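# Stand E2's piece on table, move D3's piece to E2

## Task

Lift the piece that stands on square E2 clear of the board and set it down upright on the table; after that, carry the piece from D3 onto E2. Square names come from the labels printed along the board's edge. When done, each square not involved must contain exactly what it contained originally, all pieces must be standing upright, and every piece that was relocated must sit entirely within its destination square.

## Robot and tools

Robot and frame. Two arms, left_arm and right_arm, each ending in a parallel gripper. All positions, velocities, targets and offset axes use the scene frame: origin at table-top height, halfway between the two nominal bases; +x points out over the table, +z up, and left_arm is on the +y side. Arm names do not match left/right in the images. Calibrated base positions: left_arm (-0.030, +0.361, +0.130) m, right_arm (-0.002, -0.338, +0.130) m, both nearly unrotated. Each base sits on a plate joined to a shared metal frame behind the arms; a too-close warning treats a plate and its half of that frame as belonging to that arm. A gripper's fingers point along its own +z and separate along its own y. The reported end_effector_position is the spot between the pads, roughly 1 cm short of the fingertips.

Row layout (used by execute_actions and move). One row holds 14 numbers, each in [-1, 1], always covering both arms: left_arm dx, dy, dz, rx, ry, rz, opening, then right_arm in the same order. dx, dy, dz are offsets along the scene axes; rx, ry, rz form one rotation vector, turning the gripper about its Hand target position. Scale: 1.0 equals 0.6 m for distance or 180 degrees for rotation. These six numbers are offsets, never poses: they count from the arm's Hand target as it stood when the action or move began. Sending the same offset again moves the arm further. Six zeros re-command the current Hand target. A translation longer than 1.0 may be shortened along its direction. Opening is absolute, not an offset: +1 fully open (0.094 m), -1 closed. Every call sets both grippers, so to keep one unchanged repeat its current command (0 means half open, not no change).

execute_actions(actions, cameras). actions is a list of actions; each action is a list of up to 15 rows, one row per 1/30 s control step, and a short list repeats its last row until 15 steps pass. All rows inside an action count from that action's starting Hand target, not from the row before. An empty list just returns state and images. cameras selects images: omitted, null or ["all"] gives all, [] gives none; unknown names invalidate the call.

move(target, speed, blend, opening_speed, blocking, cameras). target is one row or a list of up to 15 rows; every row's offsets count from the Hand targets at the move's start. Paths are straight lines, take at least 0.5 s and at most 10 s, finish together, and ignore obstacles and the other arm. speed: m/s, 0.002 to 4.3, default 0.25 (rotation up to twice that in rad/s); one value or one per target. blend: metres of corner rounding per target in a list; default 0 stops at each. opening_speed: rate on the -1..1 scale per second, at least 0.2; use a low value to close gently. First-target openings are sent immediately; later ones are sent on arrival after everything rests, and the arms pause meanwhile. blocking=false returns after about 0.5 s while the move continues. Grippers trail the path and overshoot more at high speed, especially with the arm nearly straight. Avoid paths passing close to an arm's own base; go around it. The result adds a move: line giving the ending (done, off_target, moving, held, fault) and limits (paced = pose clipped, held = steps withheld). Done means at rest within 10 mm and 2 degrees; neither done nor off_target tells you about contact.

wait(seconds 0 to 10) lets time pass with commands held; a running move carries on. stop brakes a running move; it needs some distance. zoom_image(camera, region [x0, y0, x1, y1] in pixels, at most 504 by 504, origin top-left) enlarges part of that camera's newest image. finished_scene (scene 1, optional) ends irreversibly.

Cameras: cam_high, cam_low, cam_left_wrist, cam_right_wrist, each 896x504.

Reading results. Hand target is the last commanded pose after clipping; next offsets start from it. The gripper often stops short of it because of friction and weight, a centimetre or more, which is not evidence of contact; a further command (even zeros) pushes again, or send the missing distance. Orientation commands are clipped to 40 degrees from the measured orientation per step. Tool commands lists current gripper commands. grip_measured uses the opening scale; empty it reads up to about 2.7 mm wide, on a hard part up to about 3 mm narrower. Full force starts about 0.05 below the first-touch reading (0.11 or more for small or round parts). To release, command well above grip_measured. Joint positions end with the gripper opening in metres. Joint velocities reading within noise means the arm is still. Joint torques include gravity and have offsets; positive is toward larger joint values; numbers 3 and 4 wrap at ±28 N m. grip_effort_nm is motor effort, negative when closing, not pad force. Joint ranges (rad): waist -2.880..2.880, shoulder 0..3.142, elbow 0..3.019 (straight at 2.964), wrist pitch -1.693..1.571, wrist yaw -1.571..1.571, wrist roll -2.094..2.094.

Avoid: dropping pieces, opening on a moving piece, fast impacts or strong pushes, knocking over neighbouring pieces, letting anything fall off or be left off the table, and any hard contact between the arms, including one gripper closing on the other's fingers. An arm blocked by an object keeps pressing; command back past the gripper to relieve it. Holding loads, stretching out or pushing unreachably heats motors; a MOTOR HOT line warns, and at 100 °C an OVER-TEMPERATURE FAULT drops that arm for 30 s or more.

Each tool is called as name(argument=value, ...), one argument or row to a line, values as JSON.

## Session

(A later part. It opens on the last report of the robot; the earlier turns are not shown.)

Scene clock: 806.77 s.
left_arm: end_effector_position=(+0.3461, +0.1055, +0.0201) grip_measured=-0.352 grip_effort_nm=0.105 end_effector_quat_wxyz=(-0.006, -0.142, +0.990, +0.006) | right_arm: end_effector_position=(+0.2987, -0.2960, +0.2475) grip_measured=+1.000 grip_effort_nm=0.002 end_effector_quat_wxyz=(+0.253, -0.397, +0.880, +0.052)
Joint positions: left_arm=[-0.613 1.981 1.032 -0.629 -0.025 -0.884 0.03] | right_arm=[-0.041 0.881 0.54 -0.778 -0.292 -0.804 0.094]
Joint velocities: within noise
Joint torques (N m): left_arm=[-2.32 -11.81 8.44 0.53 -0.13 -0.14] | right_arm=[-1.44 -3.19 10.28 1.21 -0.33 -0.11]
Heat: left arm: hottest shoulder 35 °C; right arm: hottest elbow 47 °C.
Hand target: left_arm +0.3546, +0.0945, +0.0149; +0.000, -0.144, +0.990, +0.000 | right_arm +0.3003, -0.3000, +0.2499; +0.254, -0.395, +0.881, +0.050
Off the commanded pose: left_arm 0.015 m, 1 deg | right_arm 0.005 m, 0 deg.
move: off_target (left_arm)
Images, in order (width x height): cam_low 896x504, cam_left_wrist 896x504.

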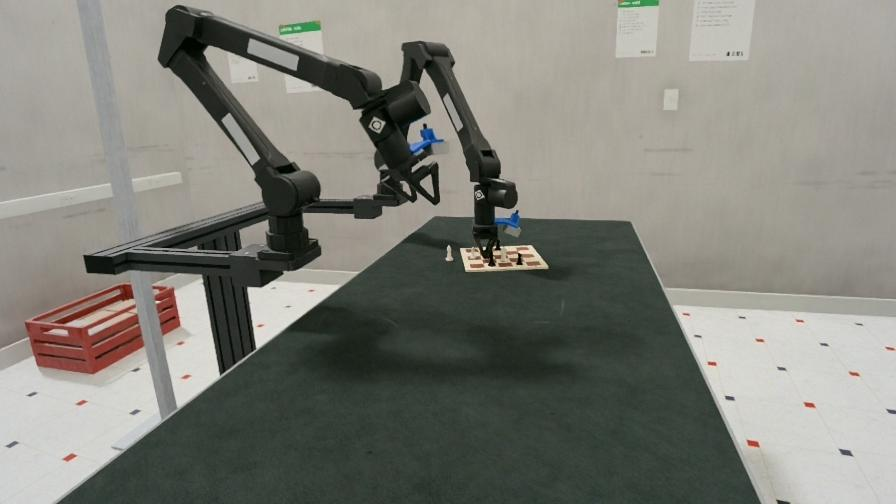

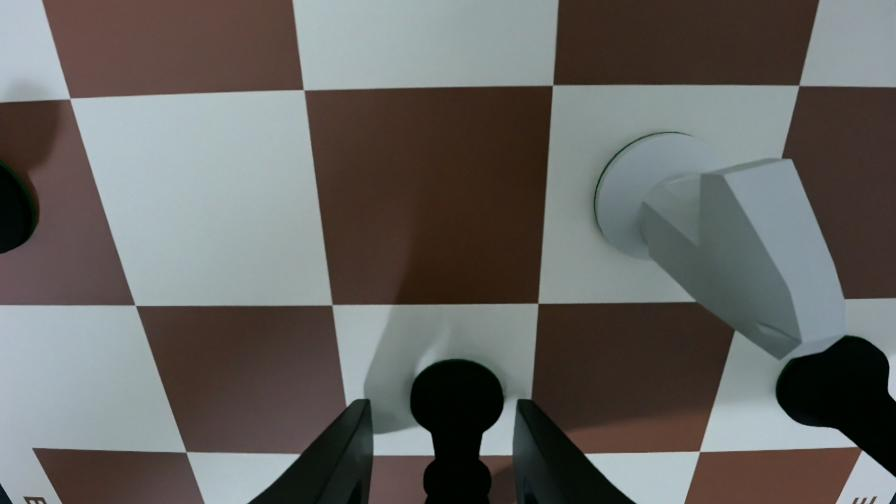

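move(
  target=[0.0013, -0.005, 0.0167, 0, 0, 0, -0.35, 0, 0, 0, 0, 0, 0, 1],
  speed=0.05,
  cameras=["cam_left_wrist", "cam_low"],
)

zoom_image(
  camera="cam_left_wrist",
  region=[330, 250, 570, 504],
)

Scene clock: 853.30 s.
left_arm: end_effector_position=(+0.3483, +0.1021, +0.0215) grip_measured=-0.352 grip_effort_nm=0.110 end_effector_quat_wxyz=(-0.003, -0.142, +0.990, +0.004) | right_arm: end_effector_position=(+0.2987, -0.2960, +0.2475) grip_measured=+1.000 grip_effort_nm=-0.002 end_effector_quat_wxyz=(+0.253, -0.397, +0.880, +0.052)
Joint positions: left_arm=[-0.616 1.981 1.039 -0.629 -0.025 -0.889 0.03] | right_arm=[-0.041 0.881 0.54 -0.778 -0.292 -0.804 0.094]
Joint velocities: within noise
Joint torques (N m): left_arm=[-2.43 -13.1 8.65 -0.49 -0.13 -0.15] | right_arm=[-1.44 -3.14 10.28 1.2 -0.33 -0.11]
Heat: left arm: hottest shoulder 36 °C; right arm: hottest elbow 47 °C.
Hand target: left_arm +0.3554, +0.0914, +0.0250; +0.000, -0.144, +0.990, +0.000 | right_arm +0.3003, -0.3000, +0.2499; +0.254, -0.395, +0.881, +0.050
Off the commanded pose: left_arm 0.013 m, 1 deg | right_arm 0.005 m, 0 deg.
move: off_target (left_arm)
Images, in order (width x height): cam_low 896x504, cam_left_wrist 896x504.

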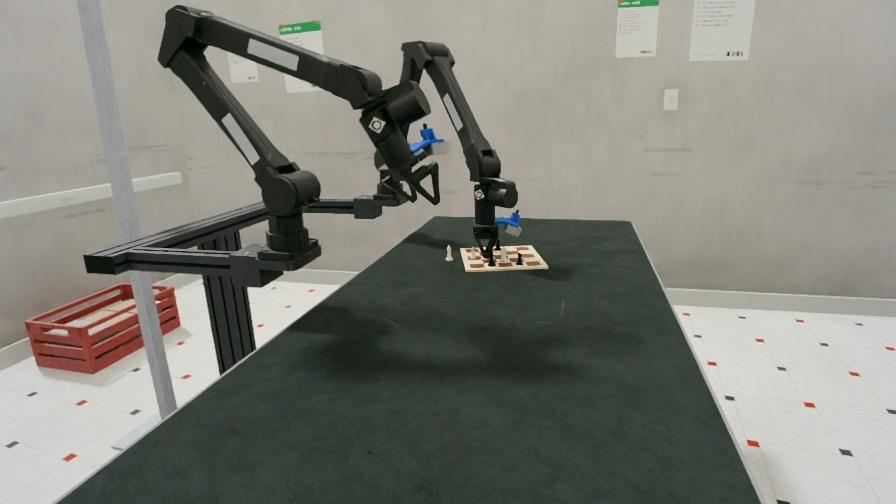

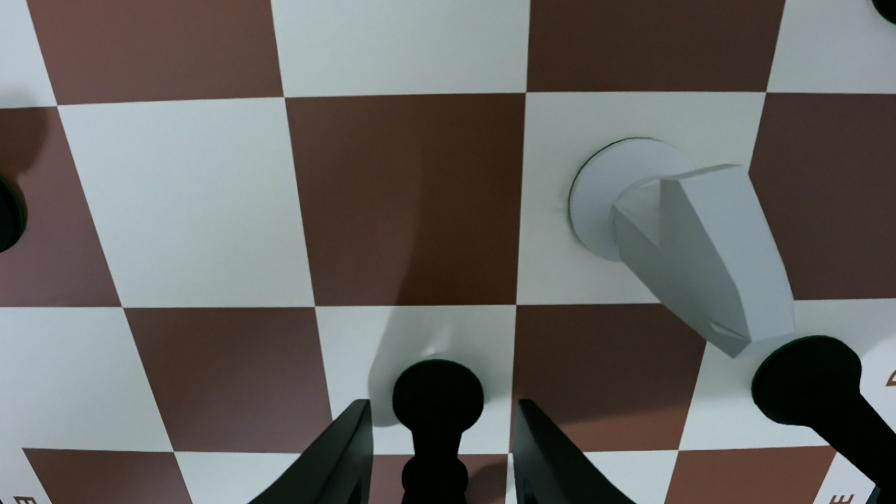

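Scaled by 1.984 from the camera's 896x504 image, which has a finer 1280x720 frame.

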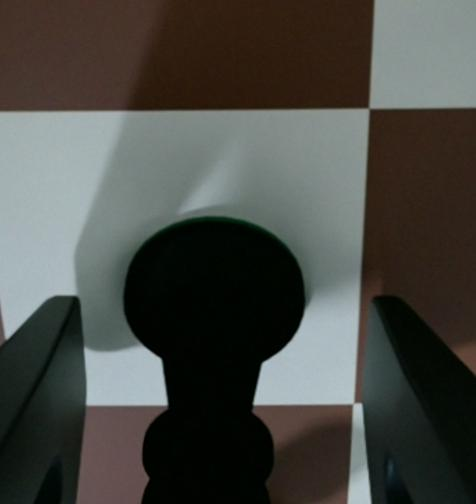

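move(
  target=[
    [0.0, 0.0, 0.0067, 0, 0, 0, -0.35, 0, 0, 0, 0, 0, 0, 1],
    [0.0, 0.0, 0.0067, 0, 0, 0, -0.82, 0, 0, 0, 0, 0, 0, 1],
  ],
  speed=0.05,
  opening_speed=0.5,
  cameras=["cam_left_wrist", "cam_low"],
)

zoom_image(
  camera="cam_left_wrist",
  region=[330, 250, 570, 504],
)

Scene clock: 880.53 s.
left_arm: end_effector_position=(+0.3474, +0.1028, +0.0241) grip_measured=-0.793 grip_effort_nm=-0.989 end_effector_quat_wxyz=(-0.006, -0.142, +0.990, +0.006) | right_arm: end_effector_position=(+0.2987, -0.2960, +0.2475) grip_measured=+1.000 grip_effort_nm=-0.002 end_effector_quat_wxyz=(+0.253, -0.397, +0.880, +0.052)
Joint positions: left_arm=[-0.616 1.976 1.041 -0.643 -0.025 -0.889 0.01] | right_arm=[-0.041 0.881 0.54 -0.778 -0.292 -0.804 0.094]
Joint velocities: within noise
Joint torques (N m): left_arm=[-2.43 -13.39 8.51 -0.31 -0.13 -0.14] | right_arm=[-1.44 -3.14 10.28 1.2 -0.33 -0.11]
Heat: left arm: hottest shoulder 37 °C; right arm: hottest elbow 47 °C.
Hand target: left_arm +0.3553, +0.0916, +0.0288; +0.000, -0.144, +0.990, +0.000 | right_arm +0.3003, -0.3000, +0.2499; +0.254, -0.395, +0.881, +0.050
Off the commanded pose: left_arm 0.015 m, 1 deg | right_arm 0.005 m, 0 deg.
move: off_target (left_arm); target 2's new opening was sent with left_arm's hand 0.017 m and 1 deg from that target
Images, in order (width x height): cam_low 896x504, cam_left_wrist 896x504.

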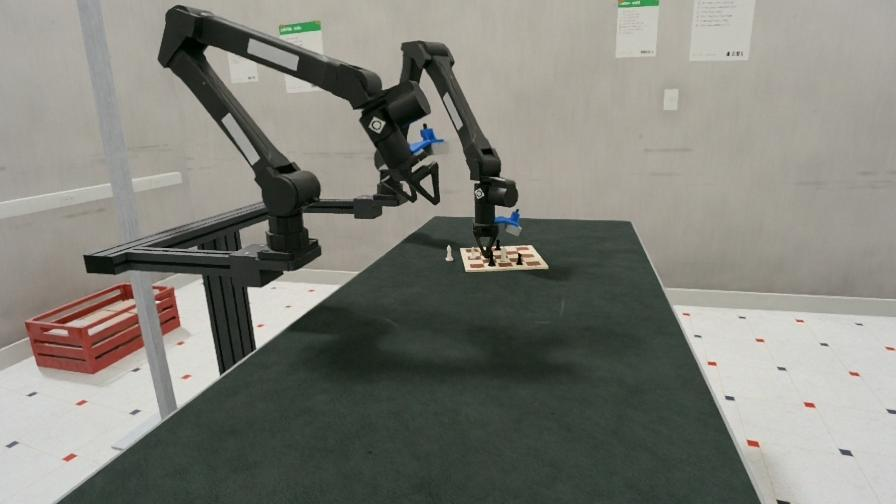

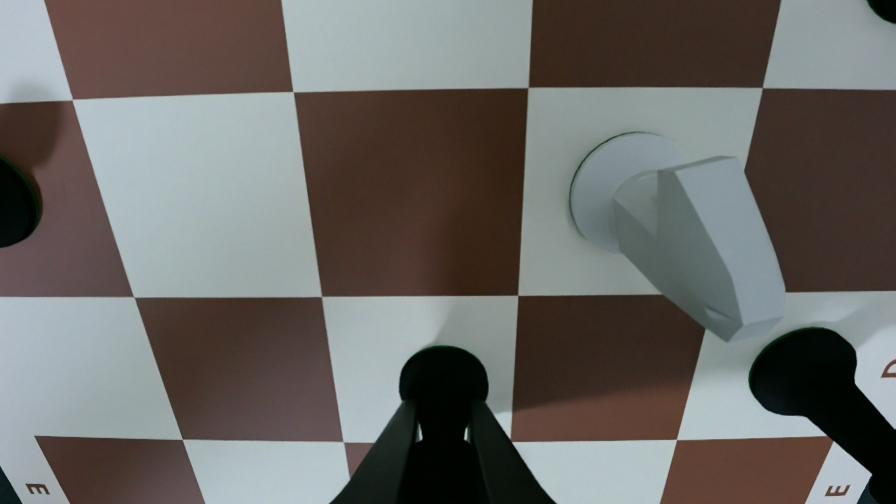

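Scaled by 1.984 from the camera's 896x504 image, which has a finer 1280x720 frame.

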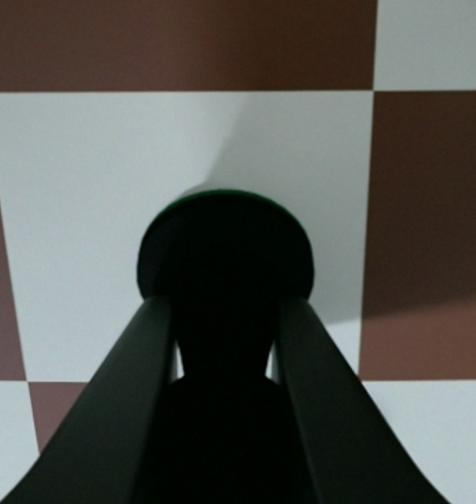

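move(
  target=[
    [-0.0132, 0.0187, 0.0667, 0, 0, 0, -0.82, 0, 0, 0, 0, 0, 0, 1],
    [-0.094, 0.0718, 0.0627, 0, 0, 0, -0.82, 0, 0, 0, 0, 0, 0, 1],
  ],
  speed=0.12,
  blend=[0.015, 0],
  cameras=["cam_left_wrist", "cam_low", "cam_high"],
)

zoom_image(
  camera="cam_left_wrist",
  region=[250, 100, 690, 504],
)

zoom_image(
  camera="cam_low",
  region=[430, 190, 570, 290],
)

Scene clock: 939.43 s.
left_arm: end_effector_position=(+0.2970, +0.1386, +0.0633) grip_measured=-0.796 grip_effort_nm=-1.038 end_effector_quat_wxyz=(-0.007, -0.142, +0.990, +0.008) | right_arm: end_effector_position=(+0.2987, -0.2960, +0.2475) grip_measured=+1.000 grip_effort_nm=-0.002 end_effector_quat_wxyz=(+0.253, -0.397, +0.880, +0.052)
Joint positions: left_arm=[-0.616 1.782 0.863 -0.664 -0.025 -0.889 0.01] | right_arm=[-0.041 0.881 0.54 -0.778 -0.292 -0.804 0.094]
Joint velocities: within noise
Joint torques (N m): left_arm=[-2.02 -11.81 5.96 0.53 -0.13 -0.09] | right_arm=[-1.44 -3.14 10.28 1.2 -0.33 -0.11]
Heat: left arm: hottest shoulder 37 °C; right arm: hottest elbow 47 °C.
Hand target: left_arm +0.2989, +0.1347, +0.0665; +0.000, -0.144, +0.990, +0.000 | right_arm +0.3003, -0.3000, +0.2499; +0.254, -0.395, +0.881, +0.050
Off the commanded pose: left_arm 0.005 m, 1 deg | right_arm 0.005 m, 0 deg.
move: done
Images, in order (width x height): cam_high 896x504, cam_low 896x504, cam_left_wrist 896x504.

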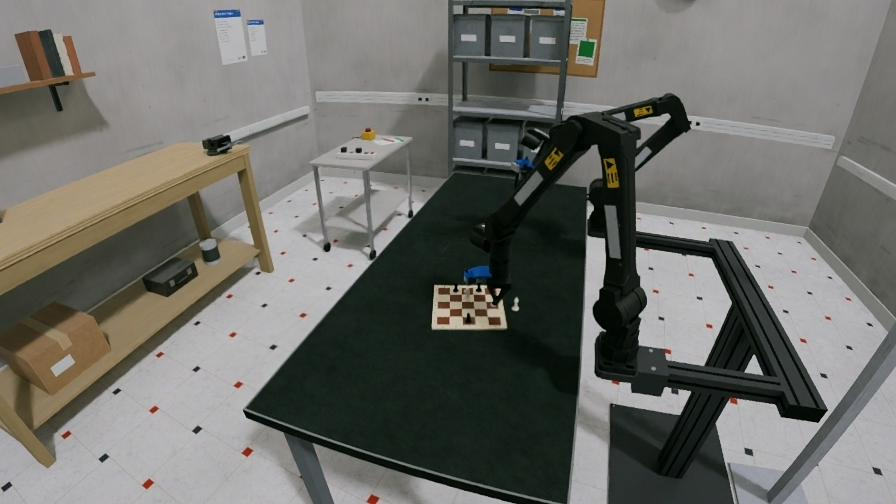

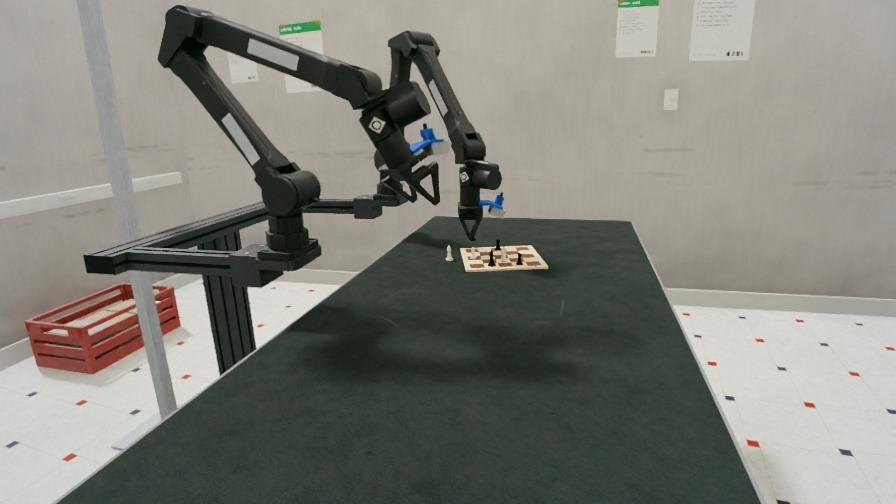

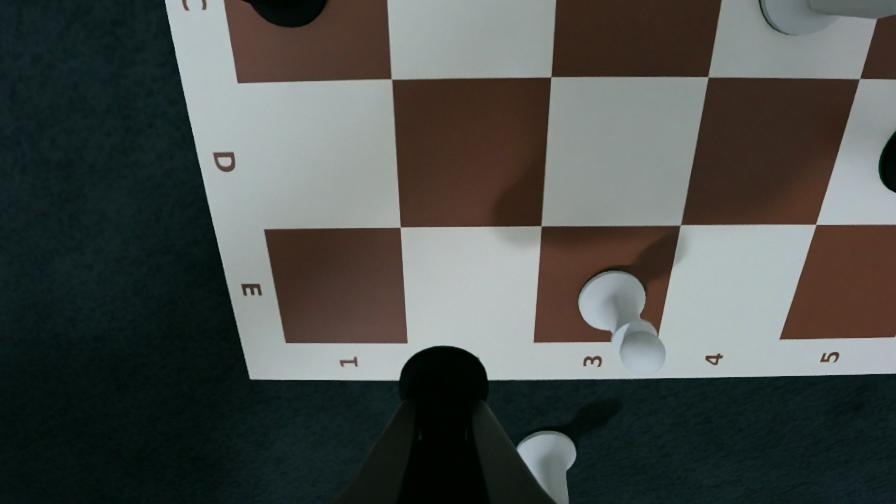

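Scaled by 1.145 from the camera's 896x504 image, which has a finer 1280x720 frame.

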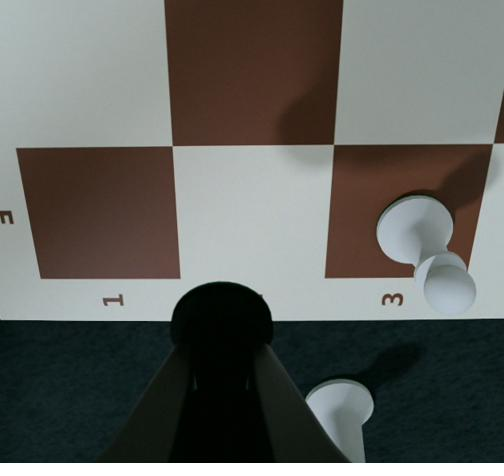

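Scaled by 3.600 from the camera's 896x504 image, which has a finer 1280x720 frame.

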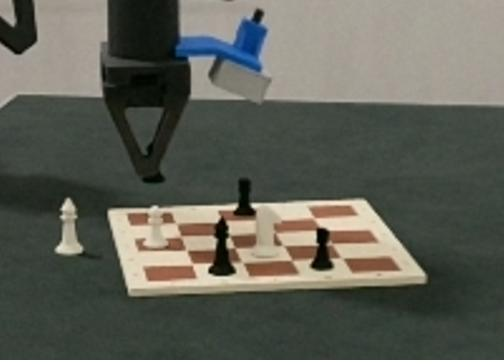

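move(
  target=[0.0188, -0.0168, -0.0392, 0, 0, 0, -0.82, 0, 0, 0, 0, 0, 0, 1],
  speed=0.08,
  cameras=["cam_left_wrist", "cam_low"],
)

zoom_image(
  camera="cam_left_wrist",
  region=[300, 150, 660, 504],
)

Scene clock: 971.43 s.
left_arm: end_effector_position=(+0.2990, +0.1367, +0.0450) grip_measured=-0.796 grip_effort_nm=-1.038 end_effector_quat_wxyz=(-0.008, -0.142, +0.990, +0.008) | right_arm: end_effector_position=(+0.2987, -0.2960, +0.2475) grip_measured=+1.000 grip_effort_nm=-0.007 end_effector_quat_wxyz=(+0.253, -0.397, +0.880, +0.052)
Joint positions: left_arm=[-0.616 1.832 0.867 -0.62 -0.025 -0.889 0.01] | right_arm=[-0.041 0.881 0.54 -0.778 -0.292 -0.804 0.094]
Joint velocities: within noise
Joint torques (N m): left_arm=[-2.2 -9.93 8.44 0.57 -0.13 -0.12] | right_arm=[-1.44 -3.14 10.28 1.21 -0.32 -0.11]
Heat: left arm: hottest shoulder 36 °C; right arm: hottest elbow 47 °C.
Hand target: left_arm +0.3102, +0.1246, +0.0431; +0.000, -0.144, +0.990, +0.000 | right_arm +0.3003, -0.3000, +0.2499; +0.254, -0.395, +0.881, +0.050
Off the commanded pose: left_arm 0.017 m, 1 deg | right_arm 0.005 m, 0 deg.
move: off_target (left_arm)
Images, in order (width x height): cam_low 896x504, cam_left_wrist 896x504.

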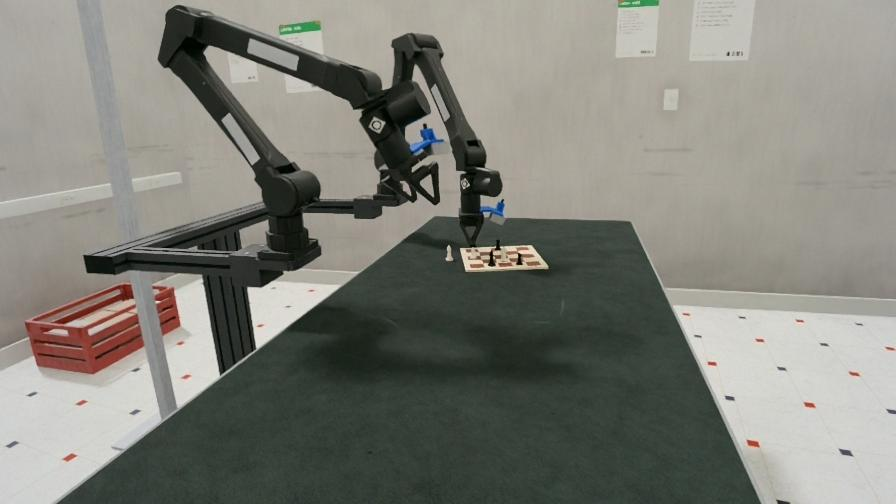

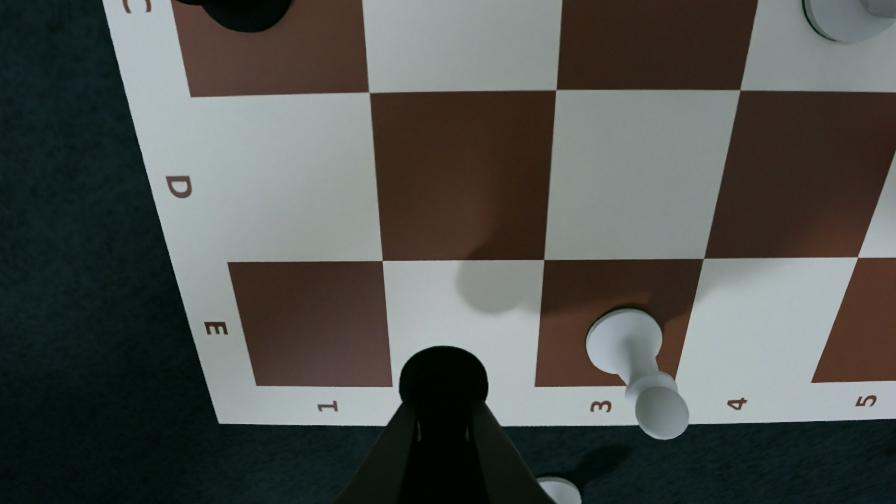

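Scaled by 1.400 from the camera's 896x504 image, which has a finer 1280x720 frame.

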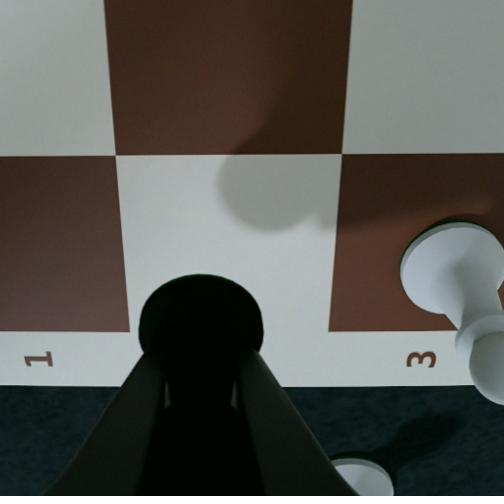

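move(
  target=[0.003, -0.008, -0.0293, 0, 0, 0, -0.82, 0, 0, 0, 0, 0, 0, 1],
  speed=0.06,
  cameras=["cam_left_wrist", "cam_low"],
)

zoom_image(
  camera="cam_left_wrist",
  region=[300, 150, 660, 504],
)

zoom_image(
  camera="cam_low",
  region=[440, 200, 540, 280],
)

Scene clock: 993.30 s.
left_arm: end_effector_position=(+0.3019, +0.1320, +0.0293) grip_measured=-0.796 grip_effort_nm=-1.038 end_effector_quat_wxyz=(-0.007, -0.142, +0.990, +0.007) | right_arm: end_effector_position=(+0.2987, -0.2960, +0.2475) grip_measured=+1.000 grip_effort_nm=-0.002 end_effector_quat_wxyz=(+0.253, -0.397, +0.880, +0.052)
Joint positions: left_arm=[-0.621 1.878 0.877 -0.579 -0.025 -0.893 0.01] | right_arm=[-0.041 0.881 0.54 -0.778 -0.292 -0.804 0.094]
Joint velocities: within noise
Joint torques (N m): left_arm=[-2.37 -9.99 8.09 0.58 -0.13 -0.16] | right_arm=[-1.38 -3.19 10.29 1.2 -0.33 -0.11]
Heat: left arm: hottest shoulder 35 °C; right arm: hottest elbow 47 °C.
Hand target: left_arm +0.3119, +0.1197, +0.0254; +0.000, -0.143, +0.990, +0.000 | right_arm +0.3003, -0.3000, +0.2499; +0.254, -0.395, +0.881, +0.050
Off the commanded pose: left_arm 0.016 m, 1 deg | right_arm 0.005 m, 0 deg.
move: off_target (left_arm)
Images, in order (width x height): cam_low 896x504, cam_left_wrist 896x504.

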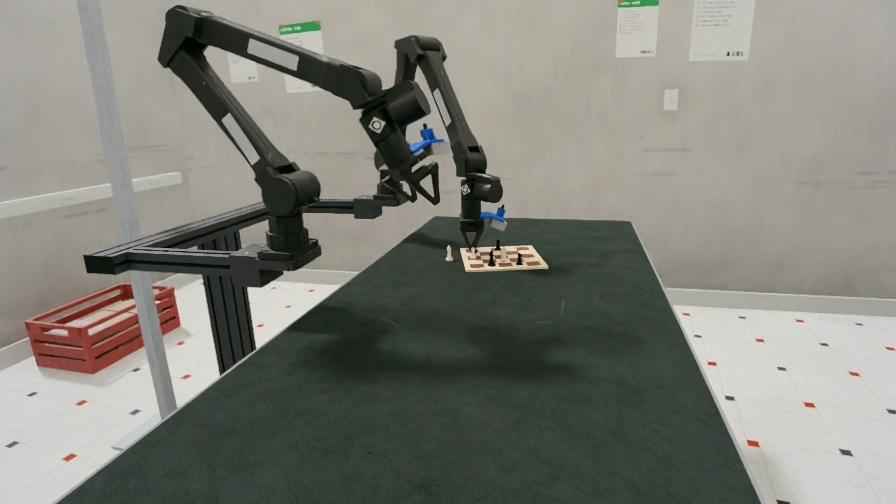

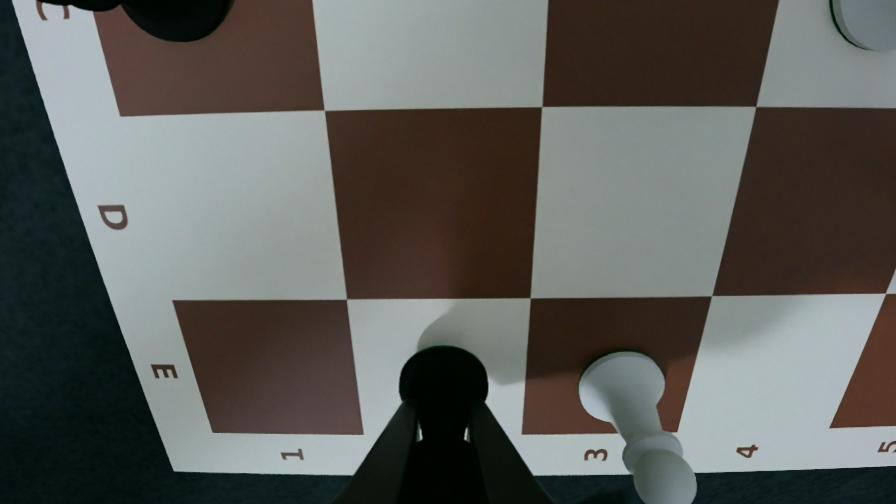

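Scaled by 1.400 from the camera's 896x504 image, which has a finer 1280x720 frame.

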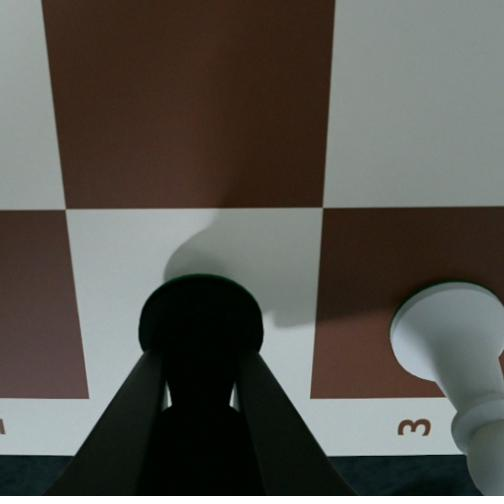

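Scaled by 5.040 from the camera's 896x504 image, which has a finer 1280x720 frame.

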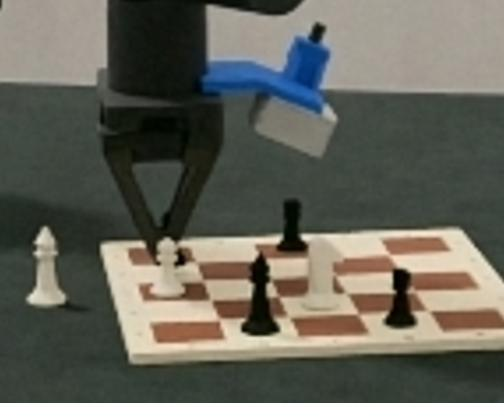

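move(
  target=[-0.001, 0.001, -0.0112, 0, 0, 0, -0.82, 0, 0, 0, 0, 0, 0, 1],
  speed=0.03,
  cameras=["cam_left_wrist", "cam_low"],
)

zoom_image(
  camera="cam_left_wrist",
  region=[300, 250, 600, 504],
)

zoom_image(
  camera="cam_low",
  region=[440, 200, 540, 280],
)

Scene clock: 1013.03 s.
left_arm: end_effector_position=(+0.3033, +0.1309, +0.0246) grip_measured=-0.796 grip_effort_nm=-1.038 end_effector_quat_wxyz=(-0.004, -0.142, +0.990, +0.005) | right_arm: end_effector_position=(+0.2987, -0.2960, +0.2475) grip_measured=+1.000 grip_effort_nm=-0.002 end_effector_quat_wxyz=(+0.253, -0.397, +0.880, +0.052)
Joint positions: left_arm=[-0.621 1.891 0.877 -0.56 -0.025 -0.893 0.01] | right_arm=[-0.041 0.881 0.54 -0.778 -0.292 -0.804 0.094]
Joint velocities: within noise
Joint torques (N m): left_arm=[-2.26 -9.76 7.86 0.57 -0.14 -0.14] | right_arm=[-1.38 -3.14 10.28 1.2 -0.33 -0.11]
Heat: left arm: hottest shoulder 36 °C; right arm: hottest elbow 47 °C.
Hand target: left_arm +0.3114, +0.1202, +0.0188; +0.000, -0.143, +0.990, +0.000 | right_arm +0.3003, -0.3000, +0.2499; +0.254, -0.395, +0.881, +0.050
Off the commanded pose: left_arm 0.015 m, 1 deg | right_arm 0.005 m, 0 deg.
move: off_target (left_arm)
Images, in order (width x height): cam_low 896x504, cam_left_wrist 896x504.

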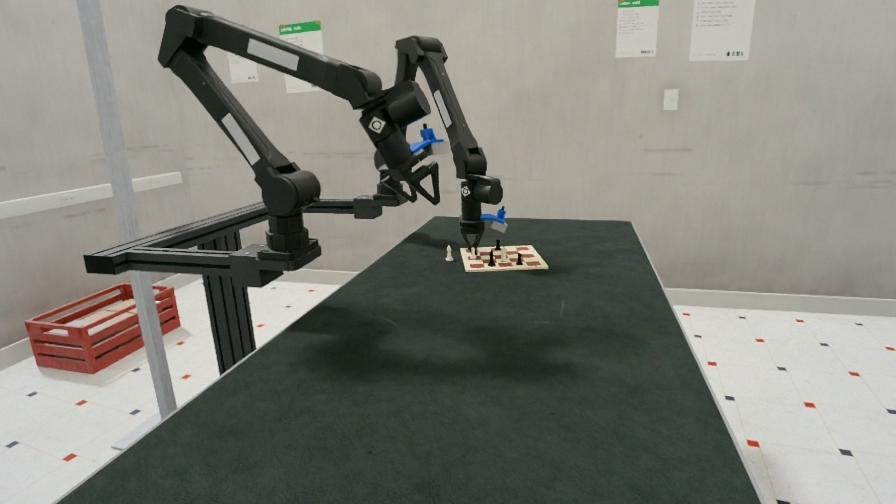

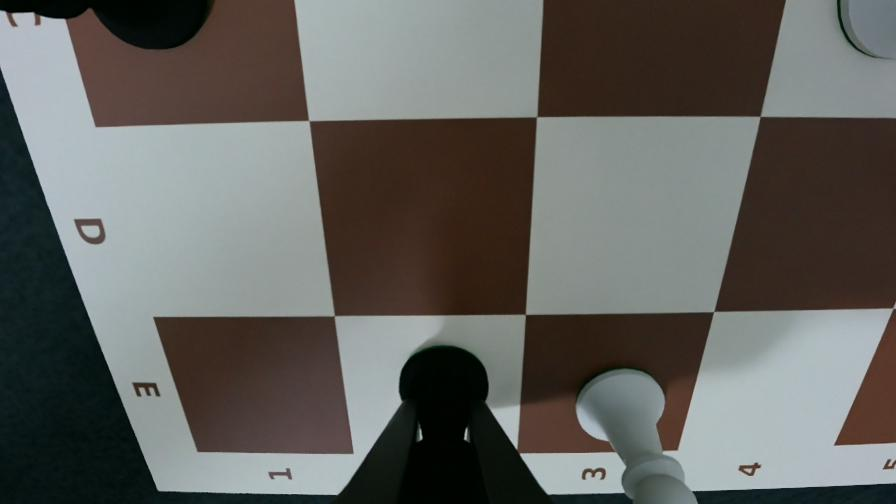

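Scaled by 1.680 from the camera's 896x504 image, which has a finer 1280x720 frame.

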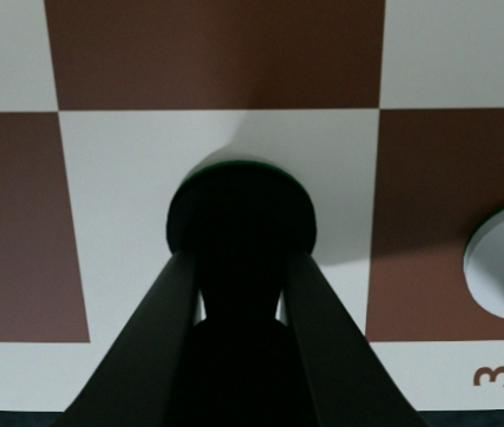

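Scaled by 5.040 from the camera's 896x504 image, which has a finer 1280x720 frame.

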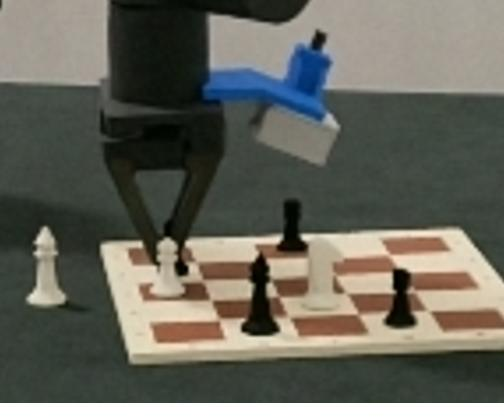

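move(
  target=[
    [0, 0, -0.0045, 0, 0, 0, -0.82, 0, 0, 0, 0, 0, 0, 1],
    [0, 0, -0.003, 0, 0, 0, -0.45, 0, 0, 0, 0, 0, 0, 1],
    [-0.0035, 0.0095, 0.0687, 0, 0, 0, -0.45, 0, 0, 0, 0, 0, 0, 1],
  ],
  speed=[0.02, 0.02, 0.06],
  opening_speed=0.5,
  cameras=["cam_left_wrist", "cam_low", "cam_high"],
)

zoom_image(
  camera="cam_left_wrist",
  region=[200, 150, 700, 504],
)

zoom_image(
  camera="cam_low",
  region=[440, 200, 560, 280],
)

Scene clock: 1045.90 s.
left_arm: end_effector_position=(+0.3023, +0.1324, +0.0536) grip_measured=-0.452 grip_effort_nm=0.105 end_effector_quat_wxyz=(-0.004, -0.142, +0.990, +0.005) | right_arm: end_effector_position=(+0.2987, -0.2960, +0.2475) grip_measured=+1.000 grip_effort_nm=0.002 end_effector_quat_wxyz=(+0.253, -0.397, +0.880, +0.052)
Joint positions: left_arm=[-0.621 1.815 0.877 -0.636 -0.025 -0.893 0.026] | right_arm=[-0.041 0.881 0.54 -0.778 -0.292 -0.804 0.094]
Joint velocities: within noise
Joint torques (N m): left_arm=[-1.85 -11.69 7.84 -0.47 -0.14 -0.08] | right_arm=[-1.38 -3.14 10.26 1.2 -0.33 -0.11]
Heat: left arm: hottest shoulder 35 °C; right arm: hottest elbow 47 °C.
Hand target: left_arm +0.3092, +0.1260, +0.0599; +0.000, -0.143, +0.990, +0.000 | right_arm +0.3003, -0.3000, +0.2499; +0.254, -0.395, +0.881, +0.050
Off the commanded pose: left_arm 0.012 m, 1 deg | right_arm 0.005 m, 0 deg.
move: off_target (left_arm); target 2's new opening was sent with left_arm's hand 0.014 m and 1 deg from that target
Images, in order (width x height): cam_high 896x504, cam_low 896x504, cam_left_wrist 896x504.

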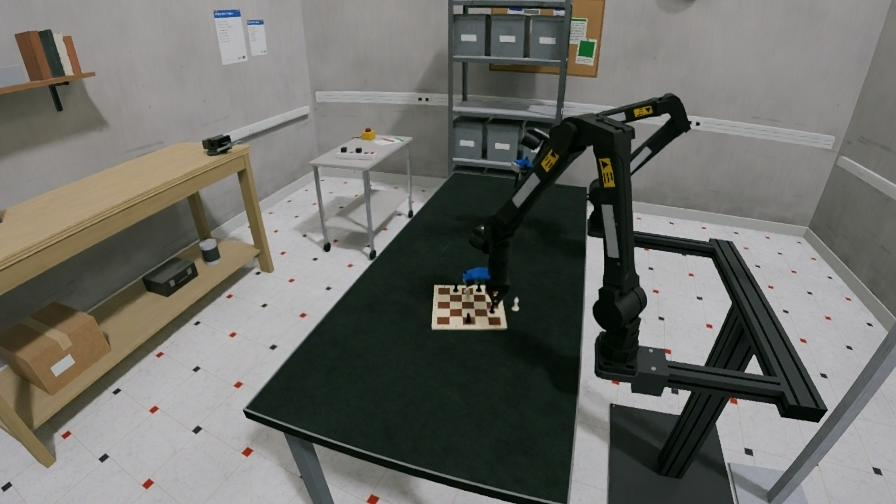

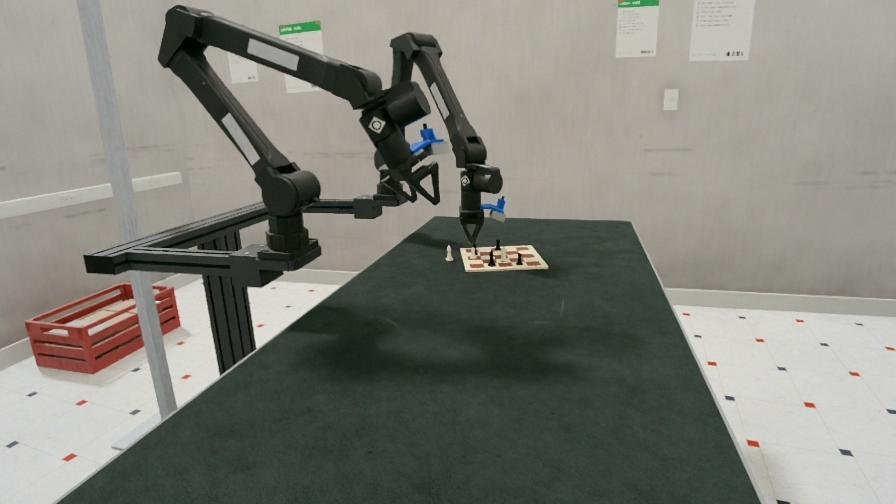

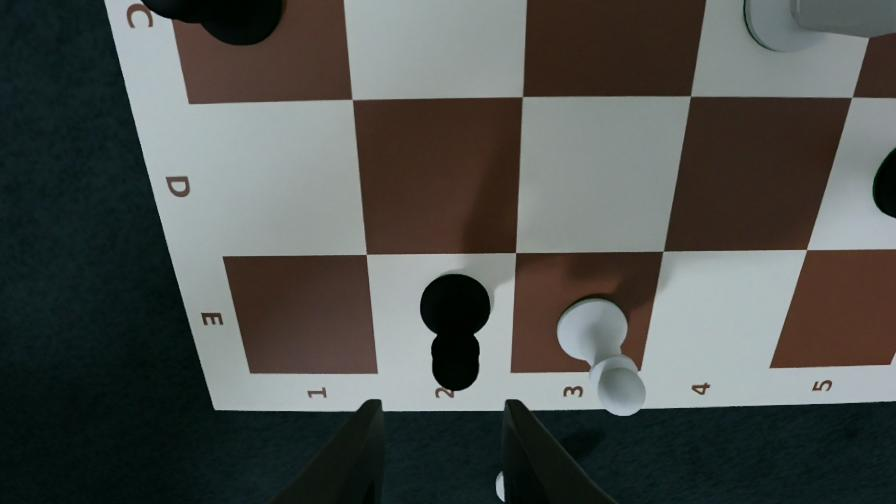

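Scaled by 1.008 from the camera's 896x504 image, which has a finer 1280x720 frame.

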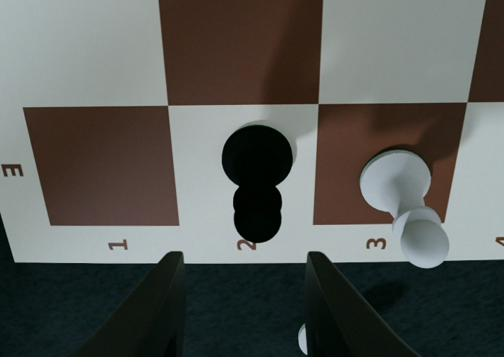

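Scaled by 4.200 from the camera's 896x504 image, which has a finer 1280x720 frame.

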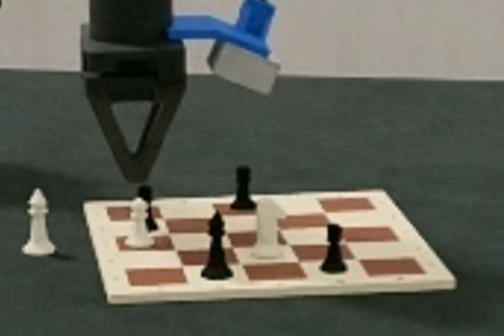

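move(
  target=[-0.01, 0.012, 0.13, 0, 0, 0, -0.45, 0, 0, 0, 0, 0, 0, 1],
  speed=0.15,
  cameras=["cam_left_wrist", "cam_high"],
)

Scene clock: 1054.20 s.
left_arm: end_effector_position=(+0.2930, +0.1412, +0.1299) grip_measured=-0.452 grip_effort_nm=0.105 end_effector_quat_wxyz=(-0.006, -0.142, +0.990, +0.006) | right_arm: end_effector_position=(+0.2987, -0.2960, +0.2475) grip_measured=+1.000 grip_effort_nm=-0.002 end_effector_quat_wxyz=(+0.253, -0.397, +0.880, +0.052)
Joint positions: left_arm=[-0.621 1.622 0.889 -0.845 -0.025 -0.893 0.026] | right_arm=[-0.041 0.881 0.54 -0.778 -0.292 -0.804 0.094]
Joint velocities: within noise
Joint torques (N m): left_arm=[-1.73 -9.88 10.37 -0.46 -0.14 -0.07] | right_arm=[-1.38 -3.14 10.26 1.2 -0.33 -0.11]
Heat: left arm: hottest shoulder 34 °C; right arm: hottest elbow 47 °C.
Hand target: left_arm +0.3033, +0.1332, +0.1380; +0.000, -0.143, +0.990, +0.000 | right_arm +0.3003, -0.3000, +0.2499; +0.254, -0.395, +0.881, +0.050
Off the commanded pose: left_arm 0.015 m, 1 deg | right_arm 0.005 m, 0 deg.
move: off_target (left_arm)
Images, in order (width x height): cam_high 896x504, cam_left_wrist 896x504.

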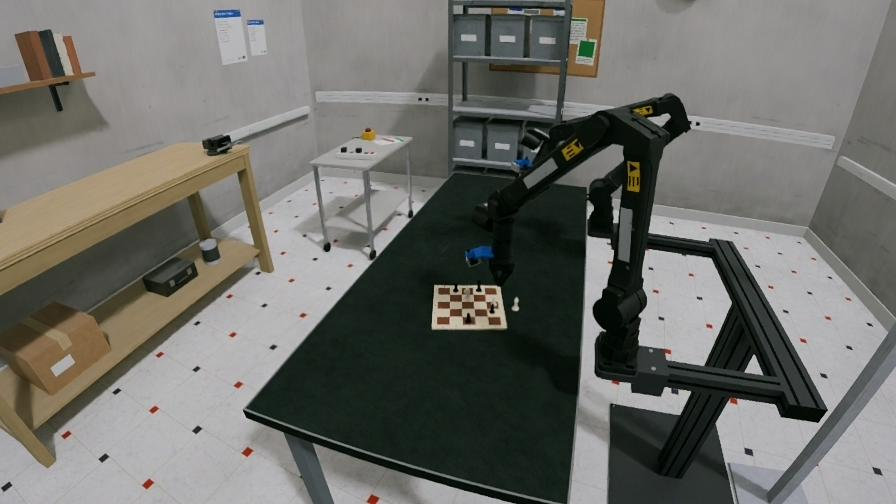

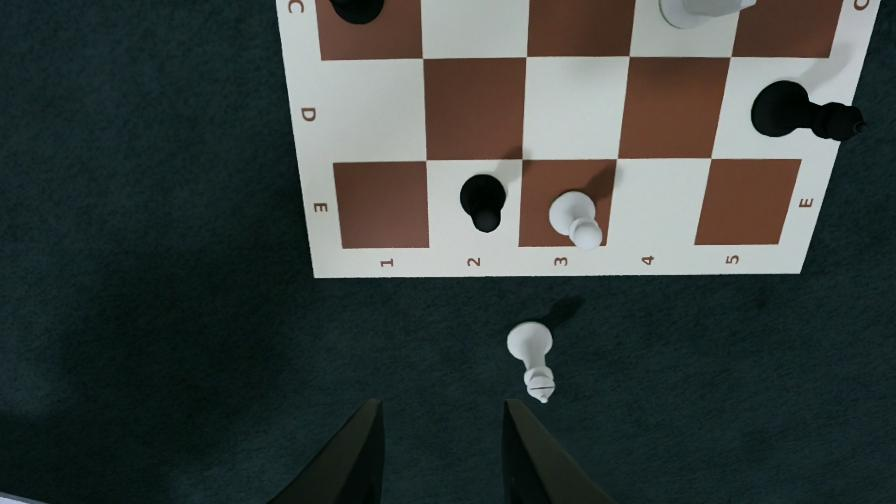

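finished_scene(
  scene=1,
)

The scene is finished: the task was done.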